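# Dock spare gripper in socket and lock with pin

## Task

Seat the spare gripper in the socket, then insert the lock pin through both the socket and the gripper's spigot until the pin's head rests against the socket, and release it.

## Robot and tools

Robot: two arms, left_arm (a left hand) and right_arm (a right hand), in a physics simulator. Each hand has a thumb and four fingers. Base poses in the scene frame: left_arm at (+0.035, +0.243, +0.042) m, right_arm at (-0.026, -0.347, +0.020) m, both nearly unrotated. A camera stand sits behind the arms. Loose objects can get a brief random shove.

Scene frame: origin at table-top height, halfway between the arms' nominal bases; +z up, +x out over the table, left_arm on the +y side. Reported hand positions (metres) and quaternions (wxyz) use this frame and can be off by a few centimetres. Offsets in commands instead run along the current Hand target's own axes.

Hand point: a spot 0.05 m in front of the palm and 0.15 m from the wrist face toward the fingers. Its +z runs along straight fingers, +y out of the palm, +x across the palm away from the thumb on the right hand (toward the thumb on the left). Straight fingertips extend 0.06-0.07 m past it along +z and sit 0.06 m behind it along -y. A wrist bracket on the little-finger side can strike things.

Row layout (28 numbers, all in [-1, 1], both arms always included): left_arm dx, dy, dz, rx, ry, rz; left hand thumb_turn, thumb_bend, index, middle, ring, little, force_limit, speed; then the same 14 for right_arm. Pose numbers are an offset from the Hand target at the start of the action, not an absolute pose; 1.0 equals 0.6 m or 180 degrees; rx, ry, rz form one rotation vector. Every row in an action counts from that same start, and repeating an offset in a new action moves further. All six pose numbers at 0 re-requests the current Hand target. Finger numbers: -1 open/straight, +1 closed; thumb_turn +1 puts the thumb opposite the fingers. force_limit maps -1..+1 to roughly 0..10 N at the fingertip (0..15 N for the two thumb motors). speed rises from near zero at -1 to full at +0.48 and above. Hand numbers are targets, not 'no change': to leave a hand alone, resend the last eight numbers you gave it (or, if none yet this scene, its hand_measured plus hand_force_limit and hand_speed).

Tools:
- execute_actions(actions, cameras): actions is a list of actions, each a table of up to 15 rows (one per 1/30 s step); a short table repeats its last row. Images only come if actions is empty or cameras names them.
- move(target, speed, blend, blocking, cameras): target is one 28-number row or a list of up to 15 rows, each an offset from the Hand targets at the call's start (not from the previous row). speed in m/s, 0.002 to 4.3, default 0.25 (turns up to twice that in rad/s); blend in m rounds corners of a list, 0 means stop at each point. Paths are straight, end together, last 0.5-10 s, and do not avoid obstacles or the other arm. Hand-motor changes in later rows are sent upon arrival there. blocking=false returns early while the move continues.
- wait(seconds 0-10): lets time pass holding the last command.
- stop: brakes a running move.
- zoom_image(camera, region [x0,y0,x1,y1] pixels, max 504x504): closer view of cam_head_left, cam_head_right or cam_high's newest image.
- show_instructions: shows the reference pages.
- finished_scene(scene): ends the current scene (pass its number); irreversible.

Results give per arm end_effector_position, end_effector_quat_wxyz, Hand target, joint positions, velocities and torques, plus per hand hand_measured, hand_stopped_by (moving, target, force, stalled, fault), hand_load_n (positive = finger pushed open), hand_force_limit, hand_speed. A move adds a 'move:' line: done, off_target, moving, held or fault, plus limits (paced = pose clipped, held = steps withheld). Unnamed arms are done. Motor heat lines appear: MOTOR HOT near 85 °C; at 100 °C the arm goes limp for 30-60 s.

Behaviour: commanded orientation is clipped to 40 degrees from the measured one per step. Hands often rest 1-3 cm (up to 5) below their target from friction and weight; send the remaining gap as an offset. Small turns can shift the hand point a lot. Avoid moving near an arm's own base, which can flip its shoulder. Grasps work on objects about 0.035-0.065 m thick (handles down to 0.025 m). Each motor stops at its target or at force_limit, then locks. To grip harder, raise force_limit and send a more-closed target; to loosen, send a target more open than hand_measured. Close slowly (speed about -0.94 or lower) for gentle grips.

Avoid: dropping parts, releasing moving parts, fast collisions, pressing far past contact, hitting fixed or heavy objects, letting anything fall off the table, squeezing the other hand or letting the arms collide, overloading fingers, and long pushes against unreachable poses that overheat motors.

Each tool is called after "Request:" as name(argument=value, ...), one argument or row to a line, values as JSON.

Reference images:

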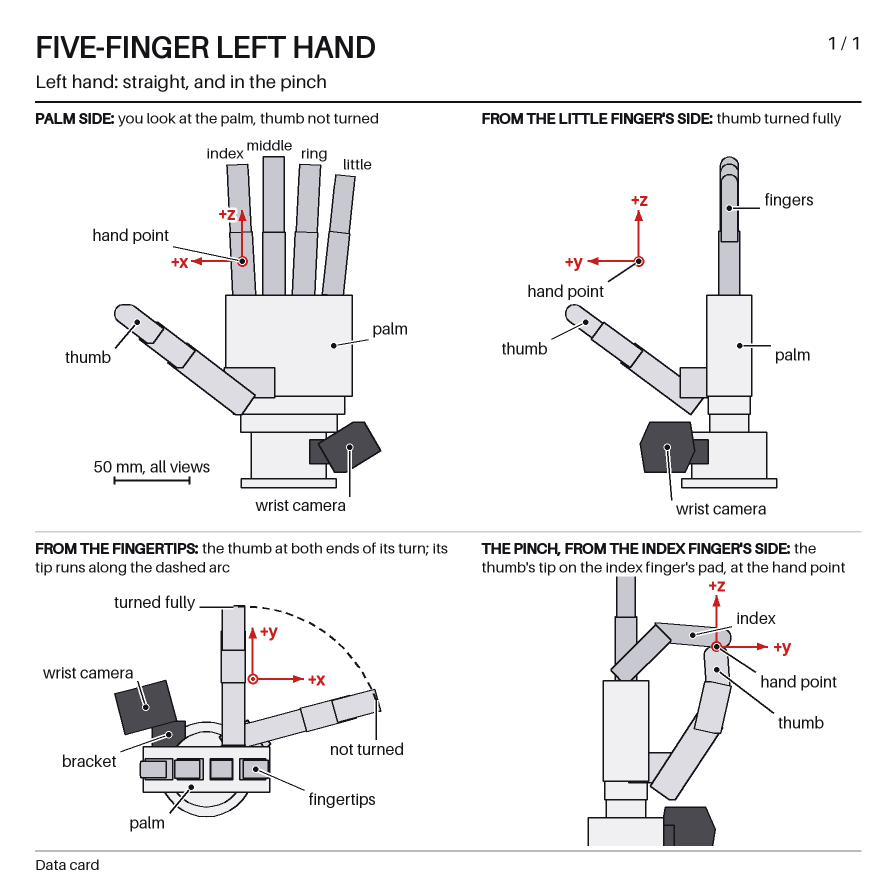

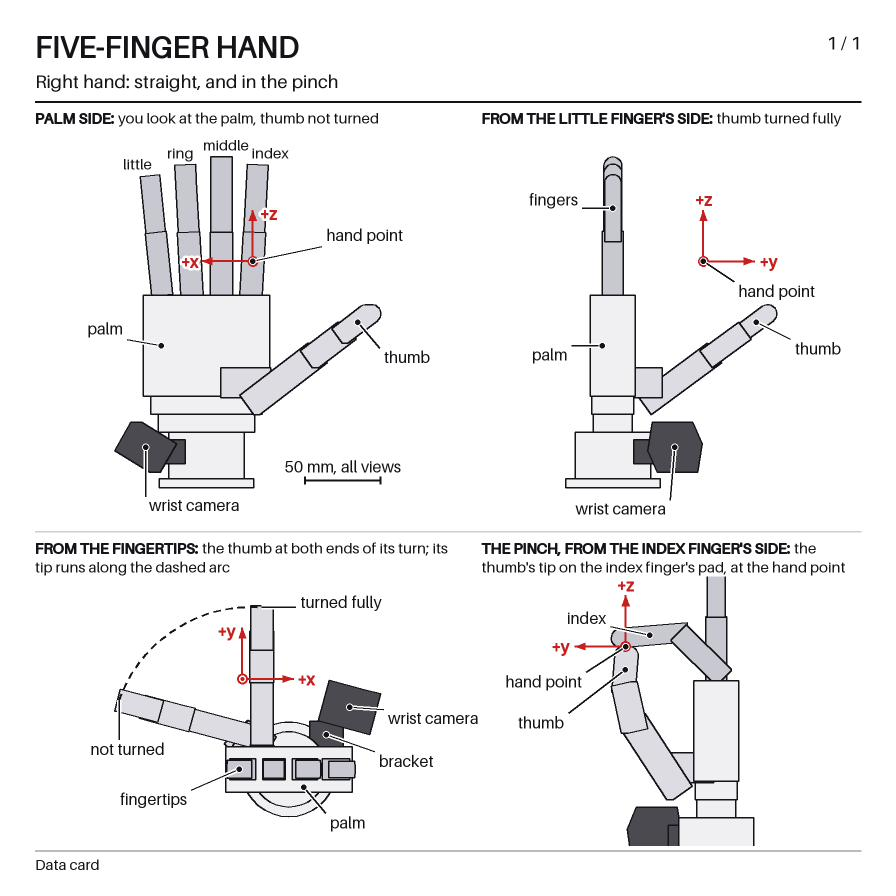

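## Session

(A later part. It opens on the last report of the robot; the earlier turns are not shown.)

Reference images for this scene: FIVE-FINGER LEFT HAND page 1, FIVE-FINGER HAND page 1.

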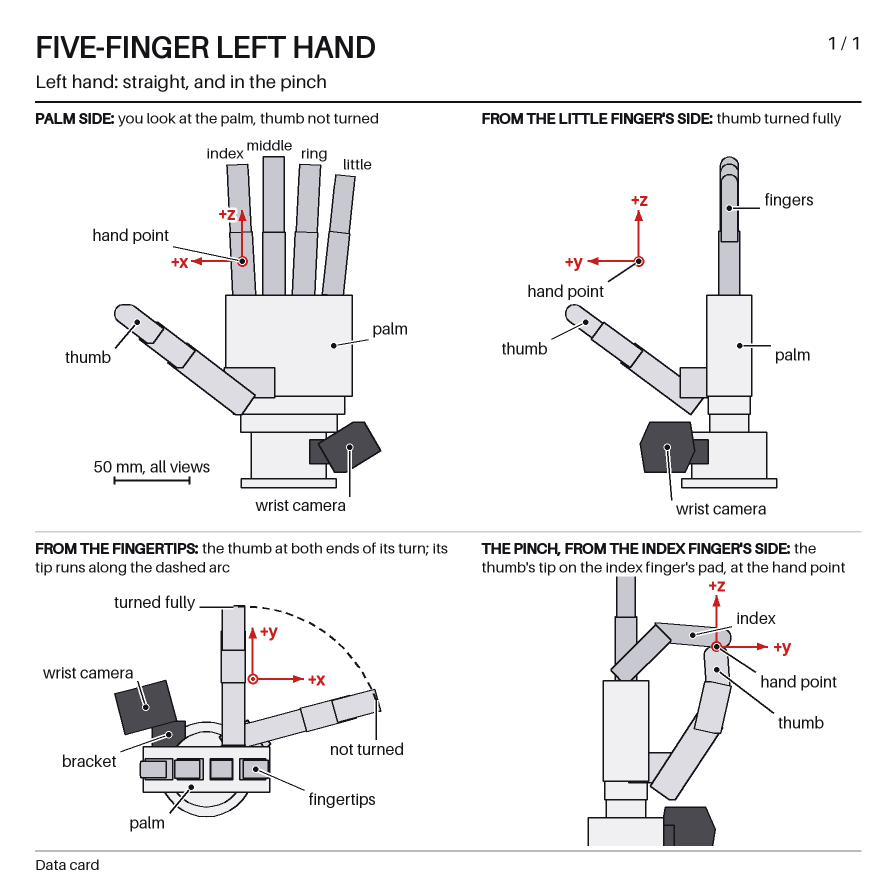

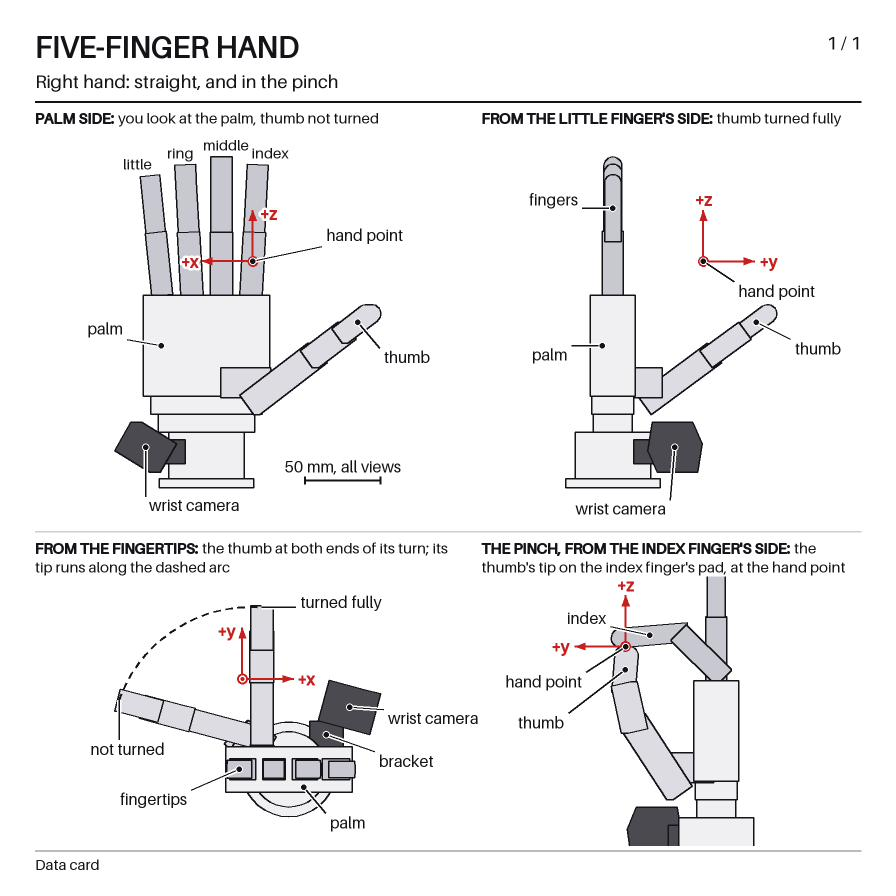

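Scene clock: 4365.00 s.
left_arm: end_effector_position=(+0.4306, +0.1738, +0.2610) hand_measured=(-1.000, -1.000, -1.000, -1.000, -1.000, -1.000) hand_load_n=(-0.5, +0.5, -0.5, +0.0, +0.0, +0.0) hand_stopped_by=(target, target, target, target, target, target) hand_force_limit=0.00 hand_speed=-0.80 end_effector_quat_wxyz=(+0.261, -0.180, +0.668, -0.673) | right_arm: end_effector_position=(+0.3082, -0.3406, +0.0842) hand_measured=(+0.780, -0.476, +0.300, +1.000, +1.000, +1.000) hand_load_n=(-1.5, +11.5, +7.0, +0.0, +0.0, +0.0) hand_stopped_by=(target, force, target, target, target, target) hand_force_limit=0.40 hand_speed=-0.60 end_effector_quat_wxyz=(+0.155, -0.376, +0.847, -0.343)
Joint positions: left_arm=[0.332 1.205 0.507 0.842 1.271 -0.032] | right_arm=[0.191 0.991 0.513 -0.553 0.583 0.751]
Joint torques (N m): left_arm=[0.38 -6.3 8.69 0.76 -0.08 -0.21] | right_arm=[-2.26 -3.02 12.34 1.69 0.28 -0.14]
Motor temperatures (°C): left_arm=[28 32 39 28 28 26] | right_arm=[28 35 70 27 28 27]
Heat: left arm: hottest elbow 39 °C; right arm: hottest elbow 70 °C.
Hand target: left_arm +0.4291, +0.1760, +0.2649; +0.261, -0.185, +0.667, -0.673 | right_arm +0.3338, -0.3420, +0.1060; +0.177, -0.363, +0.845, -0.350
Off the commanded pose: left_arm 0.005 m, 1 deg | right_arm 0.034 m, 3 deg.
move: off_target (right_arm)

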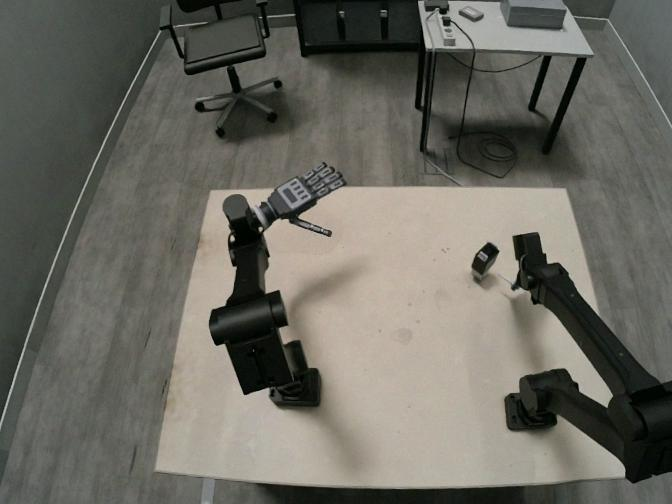

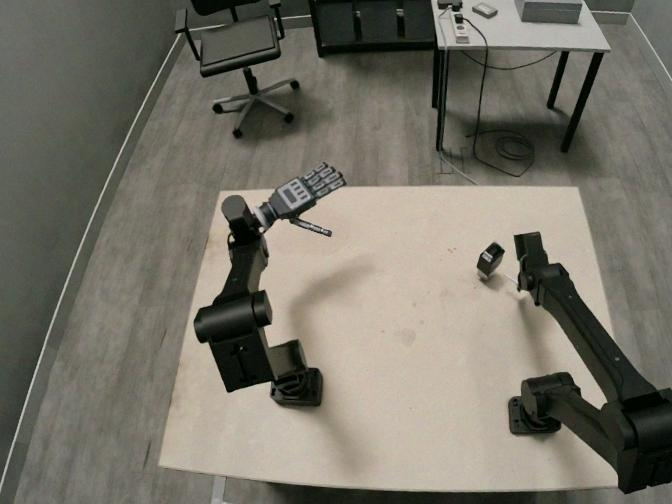

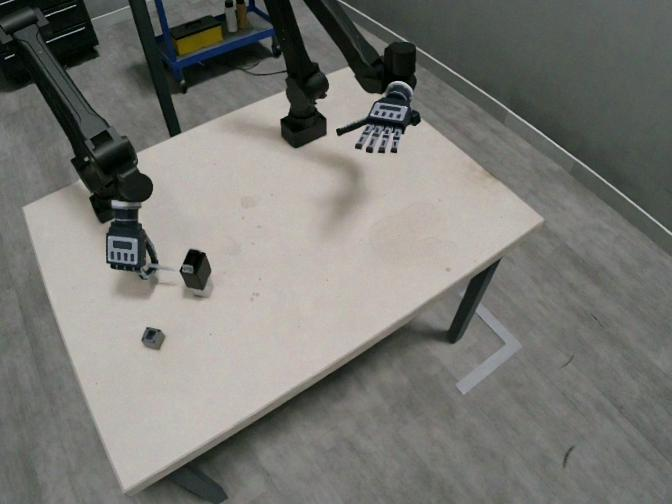

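Request:
zoom_image(
  camera="cam_high",
  region=[180, 260, 225, 305],
)

Request:
zoom_image(
  camera="cam_high",
  region=[140, 245, 185, 290],
)

Request:
zoom_image(
  camera="cam_head_left",
  region=[490, 260, 525, 295],
)

Scaled by 11.200 from the camera's 672x504 image, which has a finer 960x720 frame.

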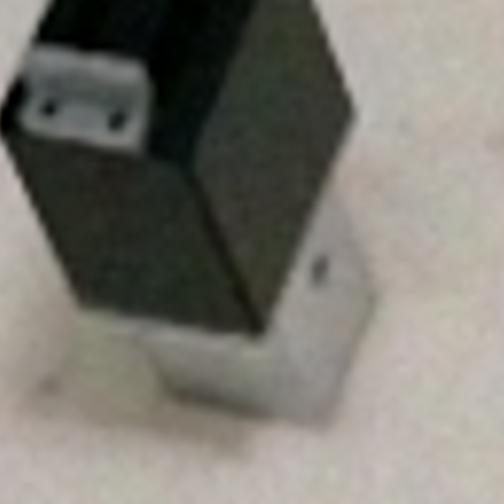

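Scaled by 11.200 from the camera's 672x504 image, which has a finer 960x720 frame.

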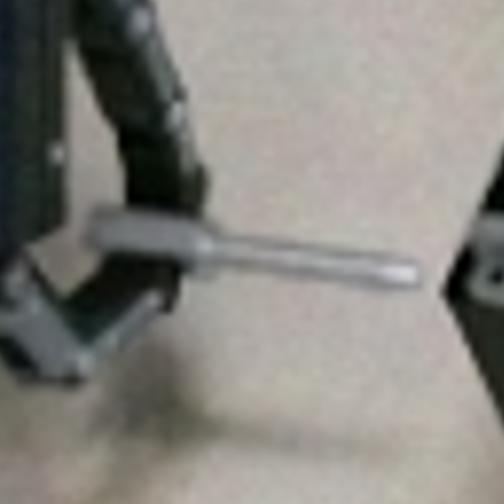

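Scaled by 14.400 from the camera's 672x504 image, which has a finer 960x720 frame.

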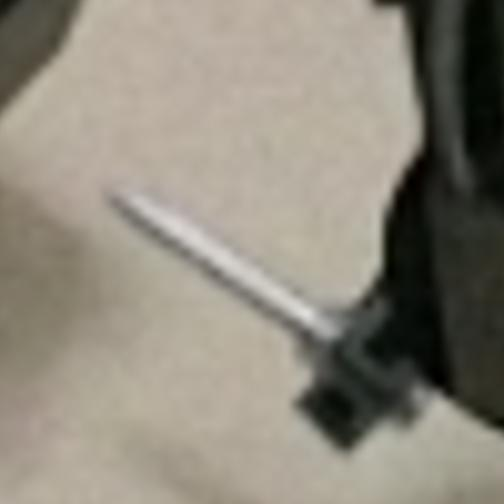

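Request:
move(
  target=[0,0,0,0,0,0,-1,-1,-1,-1,-1,-1,0,-0.8,0.0452,0.0893,0.0533,0.0003,0.004,0.0039,0.78,0.33,0.3,1,1,1,0.4,-0.6],
  speed=0.08,
)

Scene clock: 4432.90 s.
left_arm: end_effector_position=(+0.4306, +0.1738, +0.2610) hand_measured=(-1.000, -1.000, -1.000, -1.000, -1.000, -1.000) hand_load_n=(+0.0, +0.0, +0.0, +0.0, -0.5, +0.0) hand_stopped_by=(target, target, target, target, target, target) hand_force_limit=0.00 hand_speed=-0.80 end_effector_quat_wxyz=(+0.261, -0.180, +0.668, -0.673) | right_arm: end_effector_position=(+0.3018, -0.3454, +0.0430) hand_measured=(+0.780, -0.476, +0.300, +1.000, +1.000, +1.000) hand_load_n=(-1.5, +11.5, +7.0, +0.0, +0.5, +0.5) hand_stopped_by=(target, force, target, target, target, target) hand_force_limit=0.40 hand_speed=-0.60 end_effector_quat_wxyz=(+0.172, -0.364, +0.846, -0.349)
Joint positions: left_arm=[0.332 1.205 0.507 0.842 1.271 -0.032] | right_arm=[0.18 1.038 0.395 -0.347 0.583 0.75]
Joint torques (N m): left_arm=[0.38 -6.24 8.7 0.77 -0.08 -0.2] | right_arm=[-2.37 -3.14 7.76 1.88 0.37 -0.1]
Motor temperatures (°C): left_arm=[28 32 39 28 28 26] | right_arm=[28 35 74 27 28 27]
Heat: left arm: hottest elbow 39 °C; right arm: hottest elbow 74 °C.
Hand target: left_arm +0.4291, +0.1760, +0.2649; +0.261, -0.185, +0.667, -0.673 | right_arm +0.3070, -0.3505, +0.0440; +0.174, -0.356, +0.848, -0.352
Off the commanded pose: left_arm 0.005 m, 1 deg | right_arm 0.007 m, 1 deg.
move: done

Request:
move(
  target=[0,0,0,0,0,0,-1,-1,-1,-1,-1,-1,0,-0.8,-0.0752,-0.0208,-0.0121,0,0,0,0.78,0.33,0.3,1,1,1,0.4,-0.6],
  speed=0.04,
  cameras=["cam_high","cam_head_left"],
)

Request:
zoom_image(
  camera="cam_high",
  region=[140, 250, 220, 310],
)

Request:
zoom_image(
  camera="cam_head_left",
  region=[470, 240, 525, 295],
)

Scene clock: 4442.83 s.
left_arm: end_effector_position=(+0.4306, +0.1738, +0.2610) hand_measured=(-1.000, -1.000, -1.000, -1.000, -1.000, -1.000) hand_load_n=(-0.5, +0.0, +0.0, -0.5, +0.0, +0.0) hand_stopped_by=(target, target, target, target, target, target) hand_force_limit=0.00 hand_speed=-0.80 end_effector_quat_wxyz=(+0.261, -0.180, +0.668, -0.673) | right_arm: end_effector_position=(+0.3200, -0.3307, +0.0442) hand_measured=(+0.780, -0.476, +0.300, +1.000, +1.000, +1.000) hand_load_n=(-2.0, +11.5, +7.0, +0.0, +0.0, +0.0) hand_stopped_by=(target, force, target, target, target, target) hand_force_limit=0.40 hand_speed=-0.60 end_effector_quat_wxyz=(+0.157, -0.361, +0.850, -0.350)
Joint positions: left_arm=[0.332 1.205 0.507 0.842 1.271 -0.032] | right_arm=[0.233 1.132 0.472 -0.395 0.625 0.822]
Joint torques (N m): left_arm=[0.44 -6.3 8.69 0.77 -0.08 -0.2] | right_arm=[0.85 -4.25 11.19 0.58 0.66 0.11]
Motor temperatures (°C): left_arm=[28 32 39 28 28 26] | right_arm=[28 35 71 27 28 27]
Heat: left arm: hottest elbow 39 °C; right arm: hottest elbow 71 °C.
Hand target: left_arm +0.4291, +0.1760, +0.2649; +0.261, -0.185, +0.667, -0.673 | right_arm +0.3400, -0.3206, +0.0600; +0.174, -0.356, +0.848, -0.352
Off the commanded pose: left_arm 0.005 m, 1 deg | right_arm 0.027 m, 2 deg.
move: off_target (right_arm)
Images, in order (width x height): cam_head_left 672x504, cam_high 672x504.

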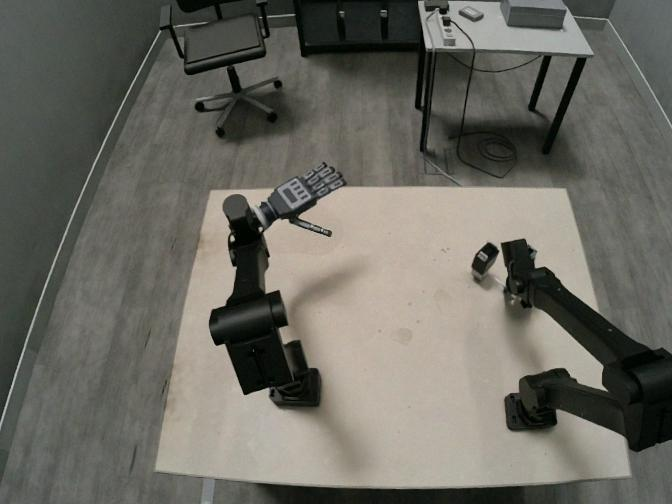

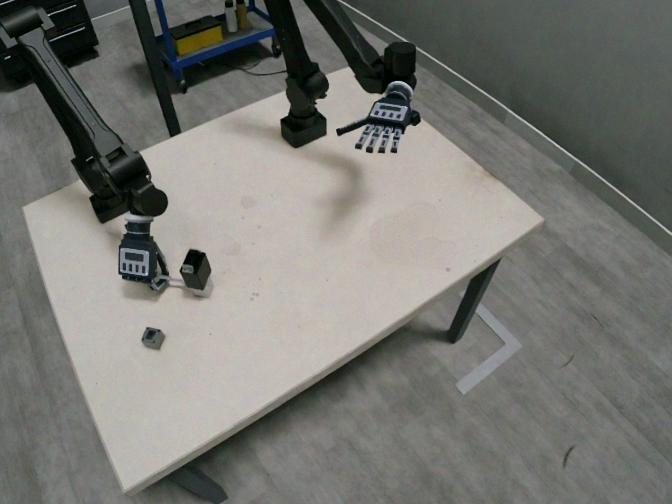

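Scaled by 6.300 from the camera's 672x504 image, which has a finer 960x720 frame.

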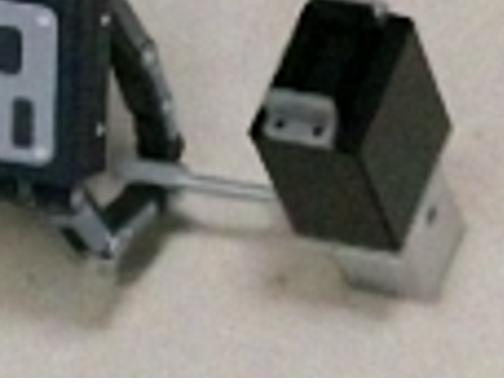

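Scaled by 9.164 from the camera's 672x504 image, which has a finer 960x720 frame.

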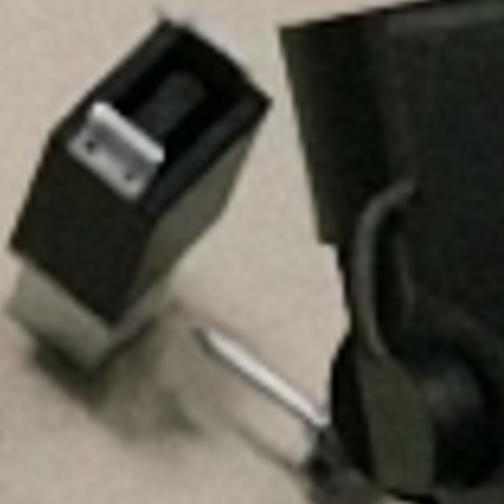

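Request:
zoom_image(
  camera="cam_head_left",
  region=[468, 262, 500, 294],
)

Request:
zoom_image(
  camera="cam_high",
  region=[155, 262, 195, 302],
)

Scaled by 15.750 from the camera's 672x504 image, which has a finer 960x720 frame.

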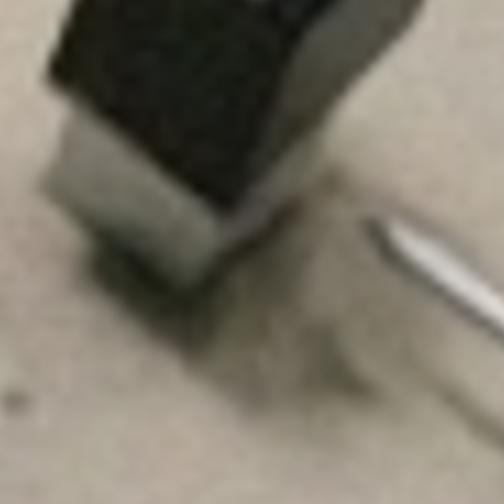

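Scaled by 12.600 from the camera's 672x504 image, which has a finer 960x720 frame.

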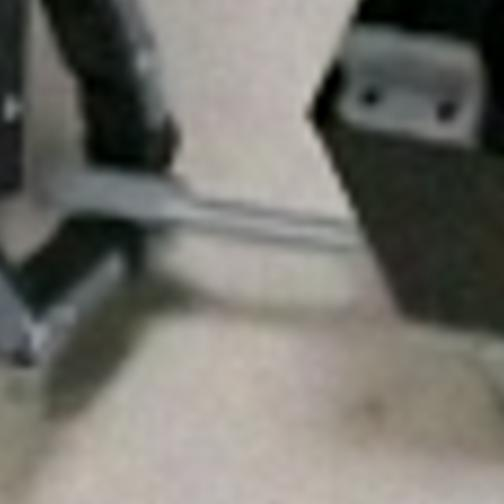

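Request:
zoom_image(
  camera="cam_high",
  region=[155, 268, 185, 290],
)

Request:
zoom_image(
  camera="cam_head_right",
  region=[475, 255, 515, 295],
)

Request:
zoom_image(
  camera="cam_head_left",
  region=[485, 265, 512, 292],
)

Scaled by 16.800 from the camera's 672x504 image, which has a finer 960x720 frame.

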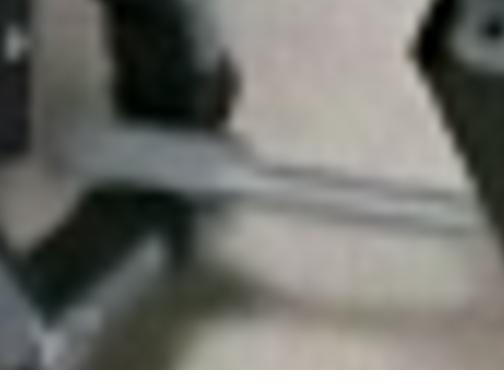

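This scene's latest camera images include none from cam_head_right. They are from: cam_head_left, cam_high. cam_head_right's image comes with the result of a call that names it in "cameras".

Scaled by 18.667 from the camera's 672x504 image, which has a finer 960x720 frame.

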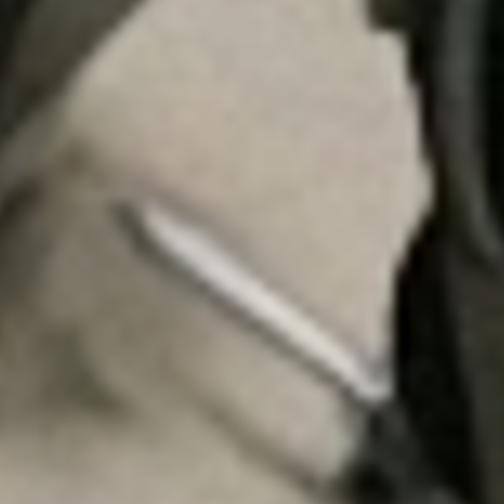

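Request:
move(
  target=[0,0,0,0,0,0,-1,-1,-1,-1,-1,-1,0,-0.8,-0.0299,0.0005,0.0014,0,0,0,0.78,0.33,0.3,1,1,1,0.4,-0.6],
  speed=0.03,
  cameras=["cam_high","cam_head_left","cam_head_right"],
)

Request:
zoom_image(
  camera="cam_high",
  region=[160, 262, 215, 302],
)

Request:
zoom_image(
  camera="cam_head_left",
  region=[470, 260, 505, 295],
)

Request:
zoom_image(
  camera="cam_head_right",
  region=[475, 255, 515, 295],
)

Scene clock: 4516.60 s.
left_arm: end_effector_position=(+0.4306, +0.1738, +0.2610) hand_measured=(-1.000, -1.000, -1.000, -1.000, -1.000, -1.000) hand_load_n=(+0.0, +0.0, +0.0, +0.0, +0.0, +0.0) hand_stopped_by=(target, target, target, target, target, target) hand_force_limit=0.00 hand_speed=-0.80 end_effector_quat_wxyz=(+0.261, -0.180, +0.668, -0.673) | right_arm: end_effector_position=(+0.3323, -0.3191, +0.0444) hand_measured=(+0.780, -0.476, +0.300, +1.000, +1.000, +1.000) hand_load_n=(-2.0, +11.5, +7.0, +0.0, +0.0, +0.0) hand_stopped_by=(target, force, target, target, target, target) hand_force_limit=0.40 hand_speed=-0.60 end_effector_quat_wxyz=(+0.156, -0.361, +0.850, -0.350)
Joint positions: left_arm=[0.332 1.205 0.507 0.842 1.271 -0.032] | right_arm=[0.265 1.183 0.511 -0.405 0.641 0.855]
Joint torques (N m): left_arm=[0.38 -6.3 8.69 0.77 -0.08 -0.21] | right_arm=[1.03 -4.48 11.21 0.61 0.68 0.13]
Motor temperatures (°C): left_arm=[28 32 39 28 28 26] | right_arm=[28 35 75 27 29 27]
Heat: left arm: hottest elbow 39 °C; right arm: hottest elbow 75 °C.
Hand target: left_arm +0.4291, +0.1760, +0.2649; +0.261, -0.185, +0.667, -0.673 | right_arm +0.3528, -0.3077, +0.0602; +0.175, -0.356, +0.848, -0.352
Off the commanded pose: left_arm 0.005 m, 1 deg | right_arm 0.028 m, 2 deg.
move: off_target (right_arm)

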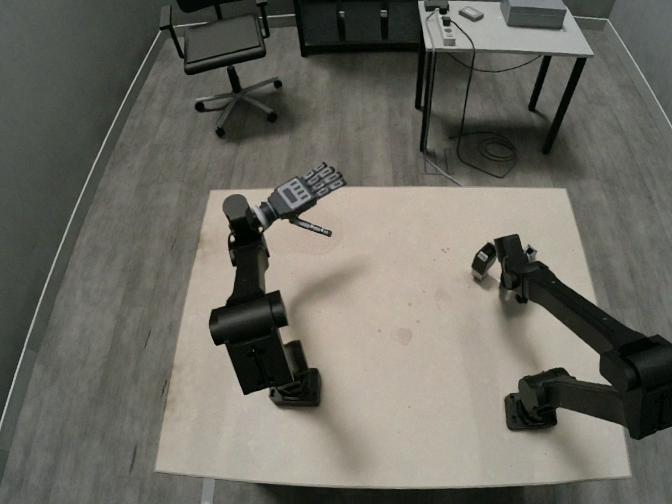

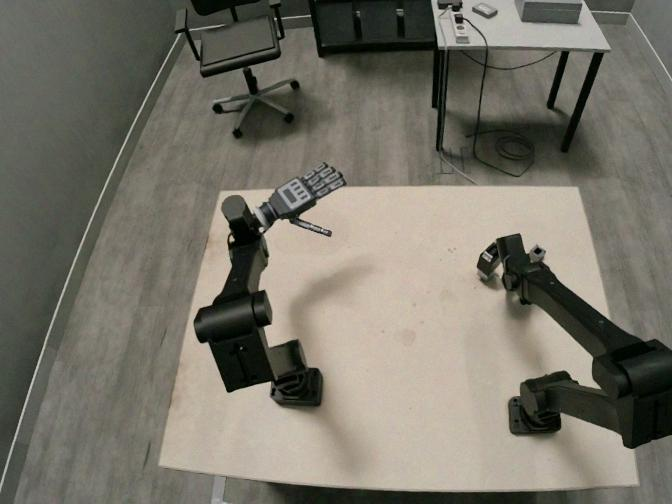

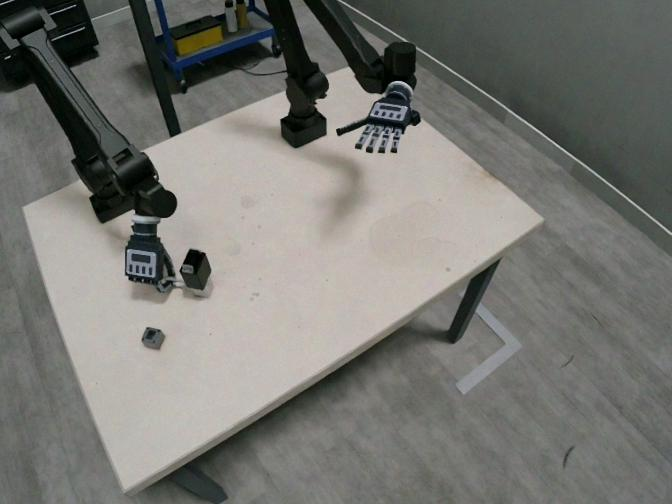

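Scaled by 9.164 from the camera's 672x504 image, which has a finer 960x720 frame.

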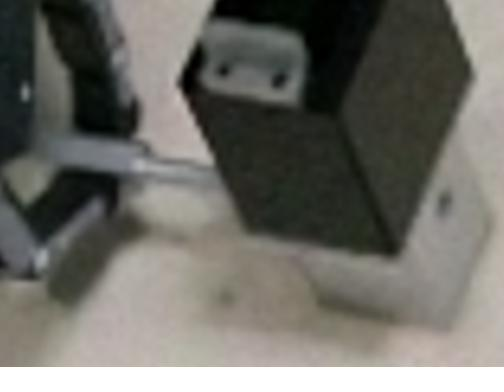

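Scaled by 14.400 from the camera's 672x504 image, which has a finer 960x720 frame.

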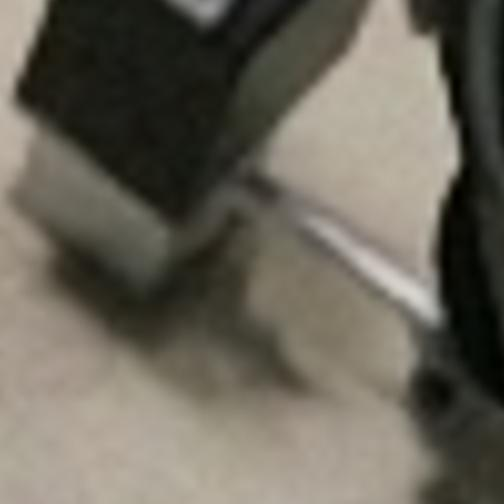

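Scaled by 12.600 from the camera's 672x504 image, which has a finer 960x720 frame.

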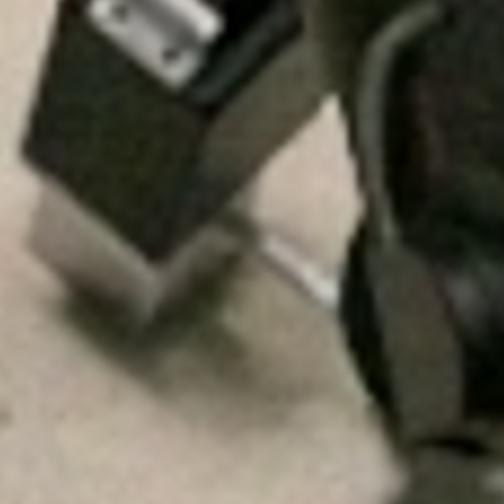

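Request:
move(
  target=[0,0,0,0,0,0,-1,-1,-1,-1,-1,-1,0,-0.8,-0.0201,0.0003,0.0009,0,0,0,0.78,0.33,0.3,1,1,1,0.4,-0.6],
  speed=0.03,
  cameras=["cam_high","cam_head_left","cam_head_right"],
)

Request:
zoom_image(
  camera="cam_high",
  region=[160, 262, 215, 302],
)

Request:
zoom_image(
  camera="cam_head_left",
  region=[470, 260, 505, 295],
)

Scene clock: 4530.57 s.
left_arm: end_effector_position=(+0.4306, +0.1738, +0.2610) hand_measured=(-1.000, -1.000, -1.000, -1.000, -1.000, -1.000) hand_load_n=(-0.5, +0.0, -0.5, +0.0, +0.0, +0.0) hand_stopped_by=(target, target, target, target, target, target) hand_force_limit=0.00 hand_speed=-0.80 end_effector_quat_wxyz=(+0.261, -0.180, +0.668, -0.673) | right_arm: end_effector_position=(+0.3326, -0.3187, +0.0401) hand_measured=(+0.780, -0.476, +0.300, +1.000, +1.000, +1.000) hand_load_n=(-2.5, +11.0, +7.0, +0.0, +0.0, +0.0) hand_stopped_by=(target, force, target, target, target, target) hand_force_limit=0.40 hand_speed=-0.60 end_effector_quat_wxyz=(+0.142, -0.366, +0.849, -0.355)
Joint positions: left_arm=[0.332 1.205 0.507 0.842 1.271 -0.032] | right_arm=[0.275 1.213 0.527 -0.424 0.659 0.863]
Joint torques (N m): left_arm=[0.32 -6.3 8.7 0.79 -0.08 -0.21] | right_arm=[2.08 -4.89 11.99 0.95 0.32 0.3]
Motor temperatures (°C): left_arm=[28 32 39 28 28 26] | right_arm=[28 35 74 27 29 27]
Heat: left arm: hottest elbow 39 °C; right arm: hottest elbow 74 °C.
Hand target: left_arm +0.4291, +0.1760, +0.2649; +0.261, -0.185, +0.667, -0.673 | right_arm +0.3612, -0.2992, +0.0602; +0.175, -0.356, +0.848, -0.352
Off the commanded pose: left_arm 0.005 m, 1 deg | right_arm 0.040 m, 4 deg.
move: off_target (right_arm)

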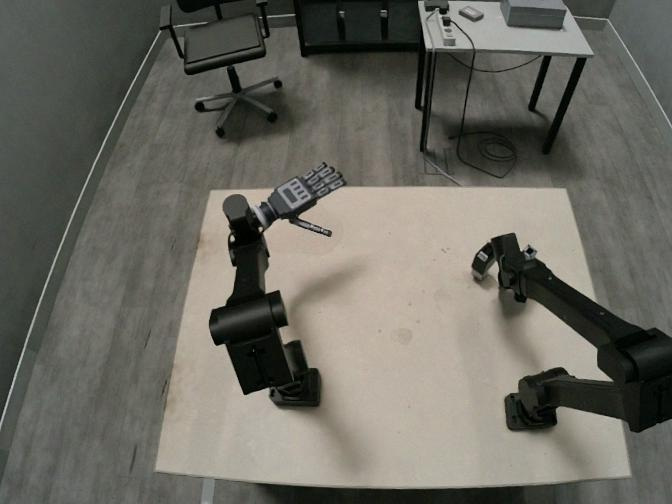

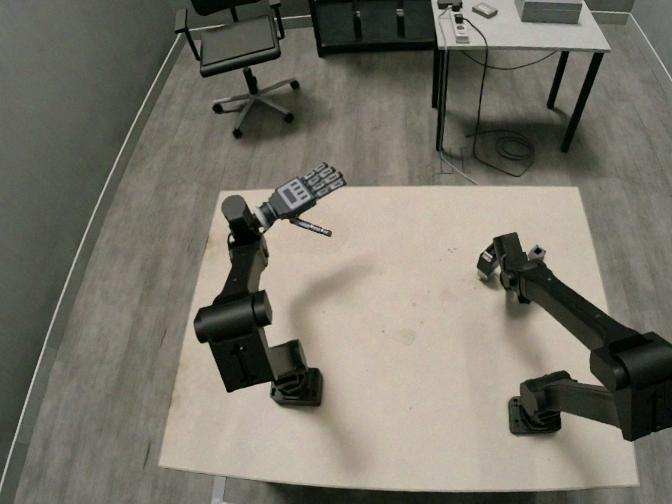

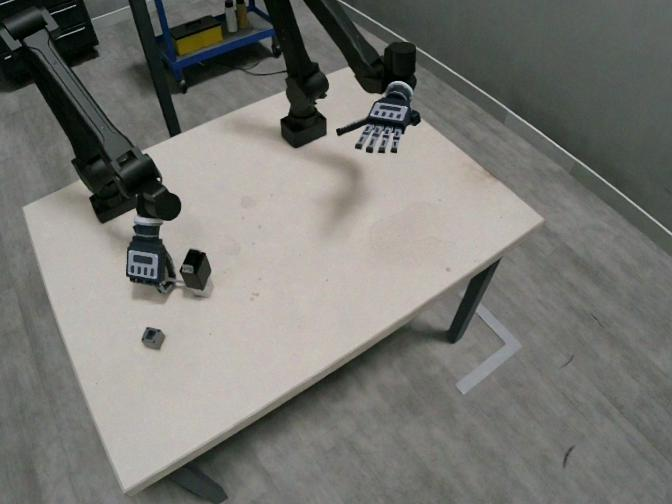

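Scaled by 9.164 from the camera's 672x504 image, which has a finer 960x720 frame.

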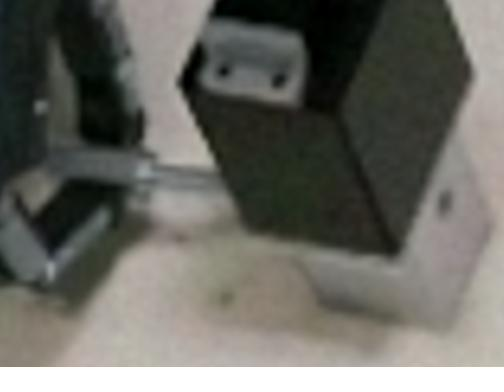

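Scaled by 14.400 from the camera's 672x504 image, which has a finer 960x720 frame.

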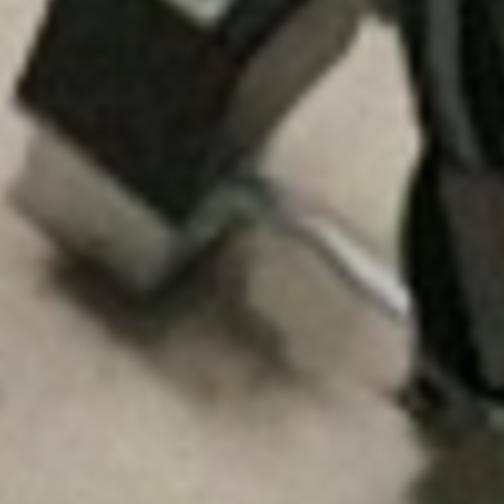

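Request:
move(
  target=[0,0,0,0,0,0,-1,-1,-1,-1,-1,-1,0,-0.8,0.0257,-0.0046,-0.0065,0,0,0,0.78,0.33,0.3,1,1,1,0.4,-0.6],
  speed=0.05,
  cameras=["cam_high","cam_head_left"],
)

Request:
zoom_image(
  camera="cam_high",
  region=[158, 265, 212, 301],
)

Request:
zoom_image(
  camera="cam_head_left",
  region=[475, 262, 505, 292],
)

Scene clock: 4576.67 s.
left_arm: end_effector_position=(+0.4306, +0.1738, +0.2610) hand_measured=(-1.000, -1.000, -1.000, -1.000, -1.000, -1.000) hand_load_n=(+0.0, +0.0, +0.0, +0.0, +0.0, +0.0) hand_stopped_by=(target, target, target, target, target, target) hand_force_limit=0.00 hand_speed=-0.80 end_effector_quat_wxyz=(+0.261, -0.180, +0.668, -0.673) | right_arm: end_effector_position=(+0.3327, -0.3184, +0.0449) hand_measured=(+0.780, -0.476, +0.300, +1.000, +1.000, +1.000) hand_load_n=(-2.5, +11.0, +7.0, +0.0, +0.0, +0.0) hand_stopped_by=(target, force, target, target, target, target) hand_force_limit=0.40 hand_speed=-0.60 end_effector_quat_wxyz=(+0.146, -0.366, +0.848, -0.355)
Joint positions: left_arm=[0.332 1.205 0.507 0.842 1.271 -0.032] | right_arm=[0.275 1.196 0.527 -0.429 0.657 0.857]
Joint torques (N m): left_arm=[0.38 -6.3 8.7 0.77 -0.08 -0.21] | right_arm=[-0.21 -6.89 9.65 1.02 -0.1 0.08]
Motor temperatures (°C): left_arm=[28 32 39 28 28 26] | right_arm=[28 35 74 27 28 27]
Heat: left arm: hottest elbow 39 °C; right arm: hottest elbow 74 °C.
Hand target: left_arm +0.4291, +0.1760, +0.2649; +0.261, -0.185, +0.667, -0.673 | right_arm +0.3497, -0.3099, +0.0641; +0.175, -0.356, +0.848, -0.352
Off the commanded pose: left_arm 0.005 m, 1 deg | right_arm 0.027 m, 3 deg.
move: off_target (right_arm)
Images, in order (width x height): cam_head_left 672x504, cam_high 672x504.

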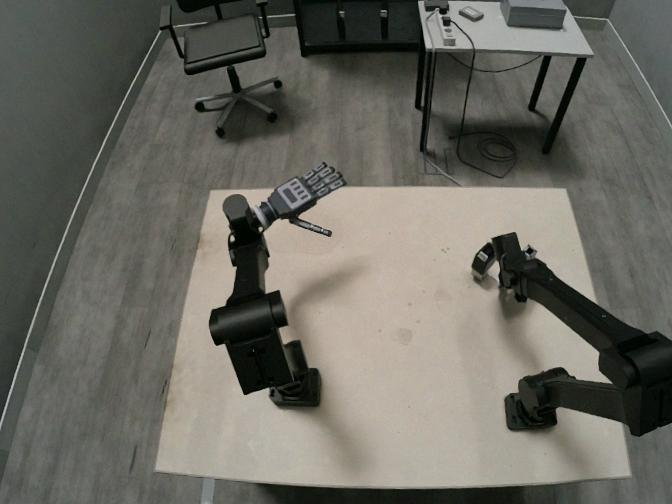

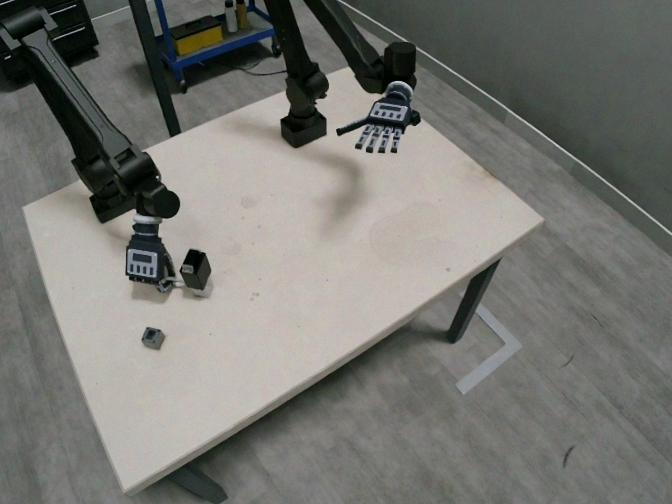

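Scaled by 9.333 from the camera's 672x504 image, which has a finer 960x720 frame.

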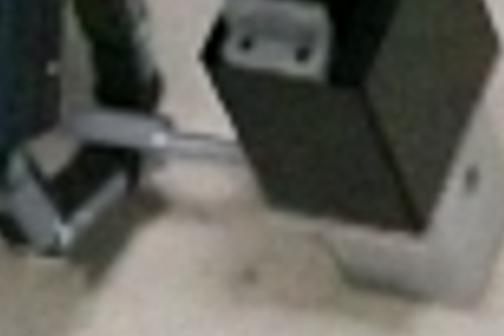

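Scaled by 16.800 from the camera's 672x504 image, which has a finer 960x720 frame.

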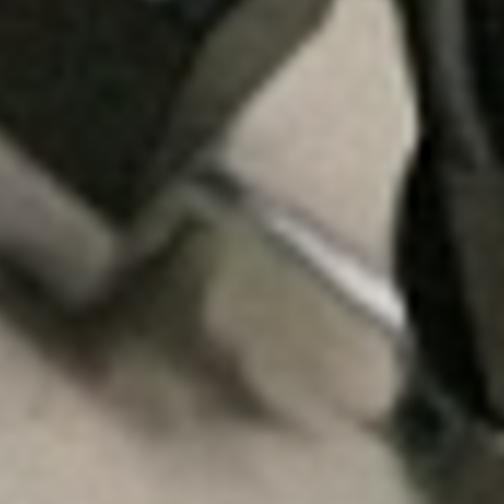

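Request:
execute_actions(
  actions=[],
)

Request:
zoom_image(
  camera="cam_head_left",
  region=[430, 220, 550, 320],
)

Request:
zoom_image(
  camera="cam_high",
  region=[140, 230, 260, 330],
)

Scene clock: 4607.10 s.
left_arm: end_effector_position=(+0.4306, +0.1738, +0.2610) hand_measured=(-1.000, -1.000, -1.000, -1.000, -1.000, -1.000) hand_load_n=(+0.0, +0.0, +0.0, +0.0, +0.0, +0.0) hand_stopped_by=(target, target, target, target, target, target) hand_force_limit=0.00 hand_speed=-0.80 end_effector_quat_wxyz=(+0.261, -0.180, +0.668, -0.673) | right_arm: end_effector_position=(+0.3327, -0.3185, +0.0449) hand_measured=(+0.780, -0.476, +0.300, +1.000, +1.000, +1.000) hand_load_n=(-2.5, +11.0, +7.0, +0.5, +0.0, +0.0) hand_stopped_by=(target, force, target, target, target, target) hand_force_limit=0.40 hand_speed=-0.60 end_effector_quat_wxyz=(+0.146, -0.366, +0.847, -0.355)
Joint positions: left_arm=[0.332 1.205 0.507 0.842 1.271 -0.032] | right_arm=[0.275 1.196 0.527 -0.429 0.657 0.857]
Joint velocities: within noise
Joint torques (N m): left_arm=[0.38 -6.3 8.7 0.76 -0.08 -0.2] | right_arm=[-0.32 -6.83 9.66 0.96 -0.1 0.04]
Motor temperatures (°C): left_arm=[28 32 39 28 28 26] | right_arm=[28 35 71 27 28 27]
Heat: left arm: hottest elbow 39 °C; right arm: hottest elbow 71 °C.
Hand target: left_arm +0.4291, +0.1760, +0.2649; +0.261, -0.185, +0.667, -0.673 | right_arm +0.3497, -0.3099, +0.0641; +0.174, -0.356, +0.848, -0.352
Off the commanded pose: left_arm 0.005 m, 1 deg | right_arm 0.027 m, 4 deg.

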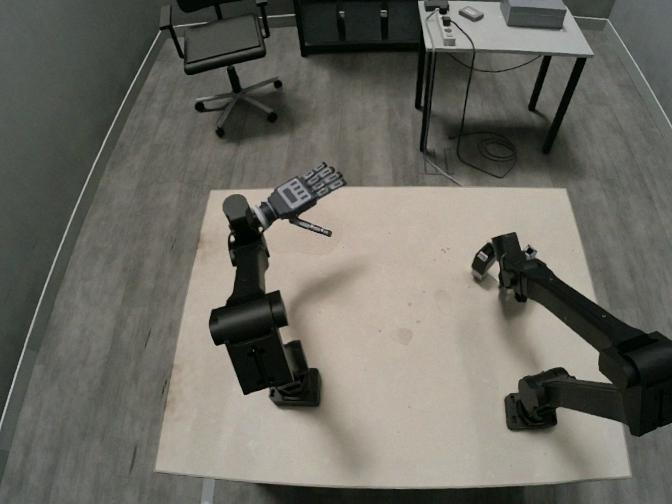

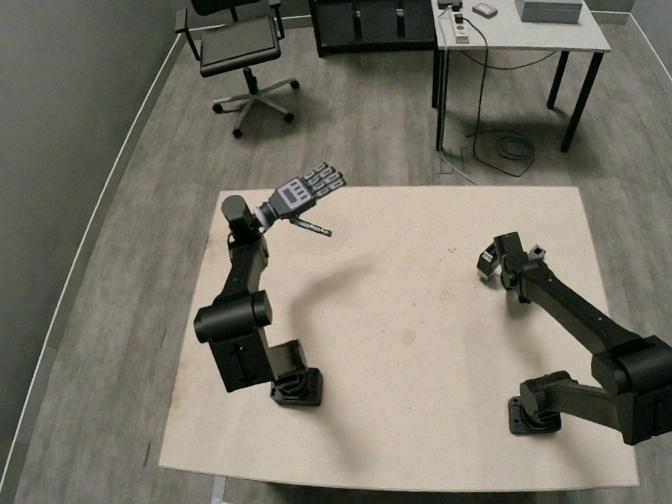

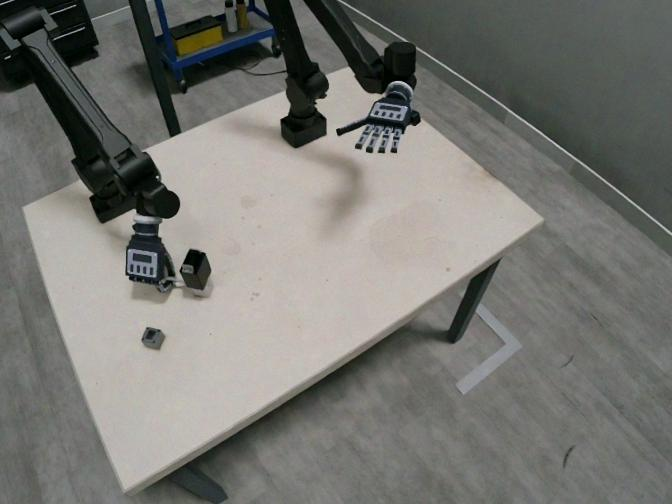

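Scaled by 4.200 from the camera's 672x504 image, which has a finer 960x720 frame.

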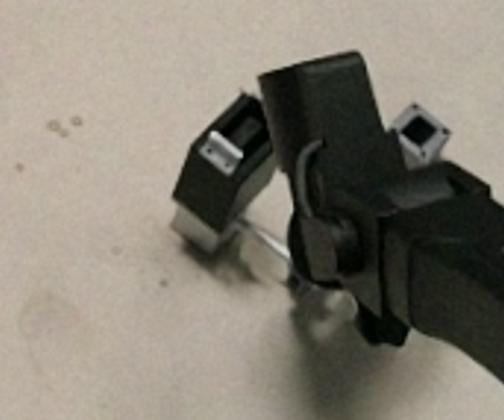

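Scaled by 4.200 from the camera's 672x504 image, which has a finer 960x720 frame.

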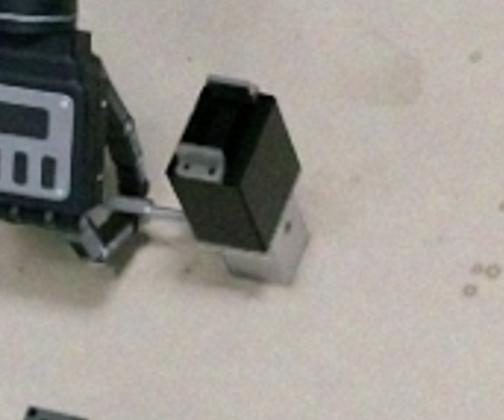

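Request:
move(
  target=[0,0,0,0,0,0,-1,-1,-1,-1,-1,-1,0,-0.8,-0.0202,-0.0012,-0.0003,0,0,0,0.78,0.33,0.3,1,1,1,0.4,-0.6],
  speed=0.04,
  cameras=["cam_head_left","cam_high"],
)

Request:
zoom_image(
  camera="cam_head_left",
  region=[460, 250, 520, 300],
)

Scene clock: 4614.63 s.
left_arm: end_effector_position=(+0.4306, +0.1738, +0.2610) hand_measured=(-1.000, -1.000, -1.000, -1.000, -1.000, -1.000) hand_load_n=(+0.0, +0.0, +0.0, +0.0, +0.0, +0.0) hand_stopped_by=(target, target, target, target, target, target) hand_force_limit=0.00 hand_speed=-0.80 end_effector_quat_wxyz=(+0.261, -0.180, +0.668, -0.673) | right_arm: end_effector_position=(+0.3323, -0.3185, +0.0452) hand_measured=(+0.780, -0.476, +0.300, +1.000, +1.000, +1.000) hand_load_n=(-2.0, +11.0, +7.5, +0.0, +0.0, +0.0) hand_stopped_by=(target, force, target, target, target, target) hand_force_limit=0.40 hand_speed=-0.60 end_effector_quat_wxyz=(+0.145, -0.365, +0.849, -0.354)
Joint positions: left_arm=[0.332 1.205 0.507 0.842 1.271 -0.032] | right_arm=[0.275 1.196 0.53 -0.438 0.657 0.863]
Joint torques (N m): left_arm=[0.44 -6.3 8.68 0.77 -0.08 -0.2] | right_arm=[1.61 -5.01 11.75 0.7 0.3 0.2]
Motor temperatures (°C): left_arm=[28 32 39 28 28 26] | right_arm=[28 35 70 27 28 27]
Heat: left arm: hottest elbow 39 °C; right arm: hottest elbow 70 °C.
Hand target: left_arm +0.4291, +0.1760, +0.2649; +0.261, -0.185, +0.667, -0.673 | right_arm +0.3583, -0.3014, +0.0654; +0.174, -0.356, +0.848, -0.352
Off the commanded pose: left_arm 0.005 m, 1 deg | right_arm 0.037 m, 4 deg.
move: off_target (right_arm)
Images, in order (width x height): cam_head_left 672x504, cam_high 672x504.

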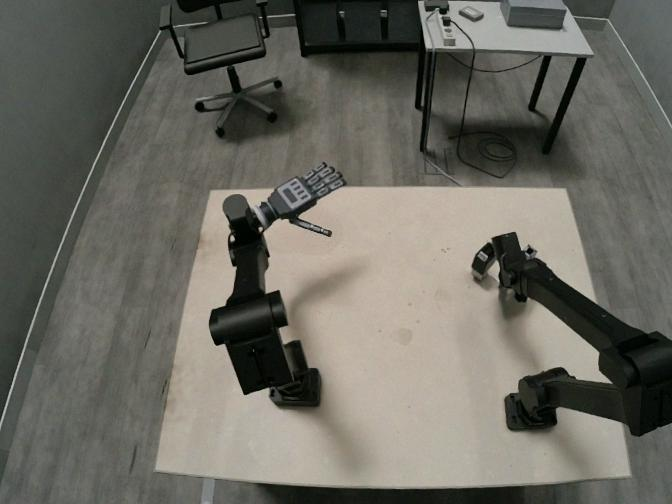

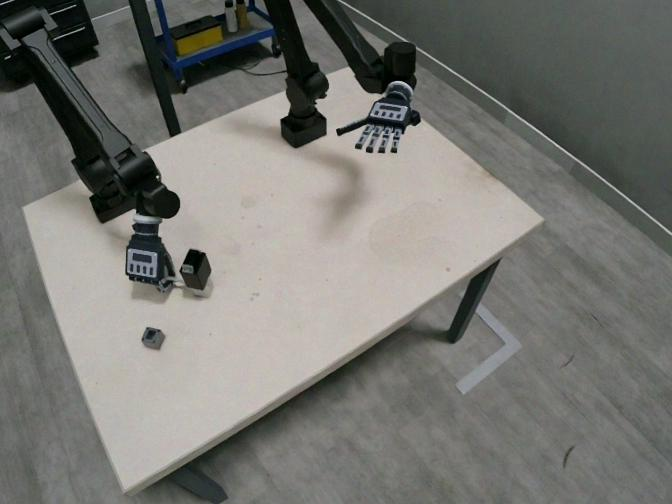

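Scaled by 8.400 from the camera's 672x504 image, which has a finer 960x720 frame.

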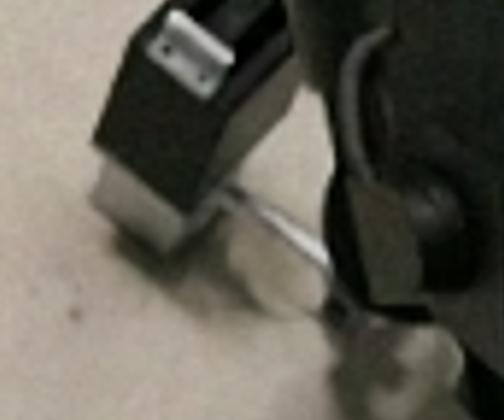

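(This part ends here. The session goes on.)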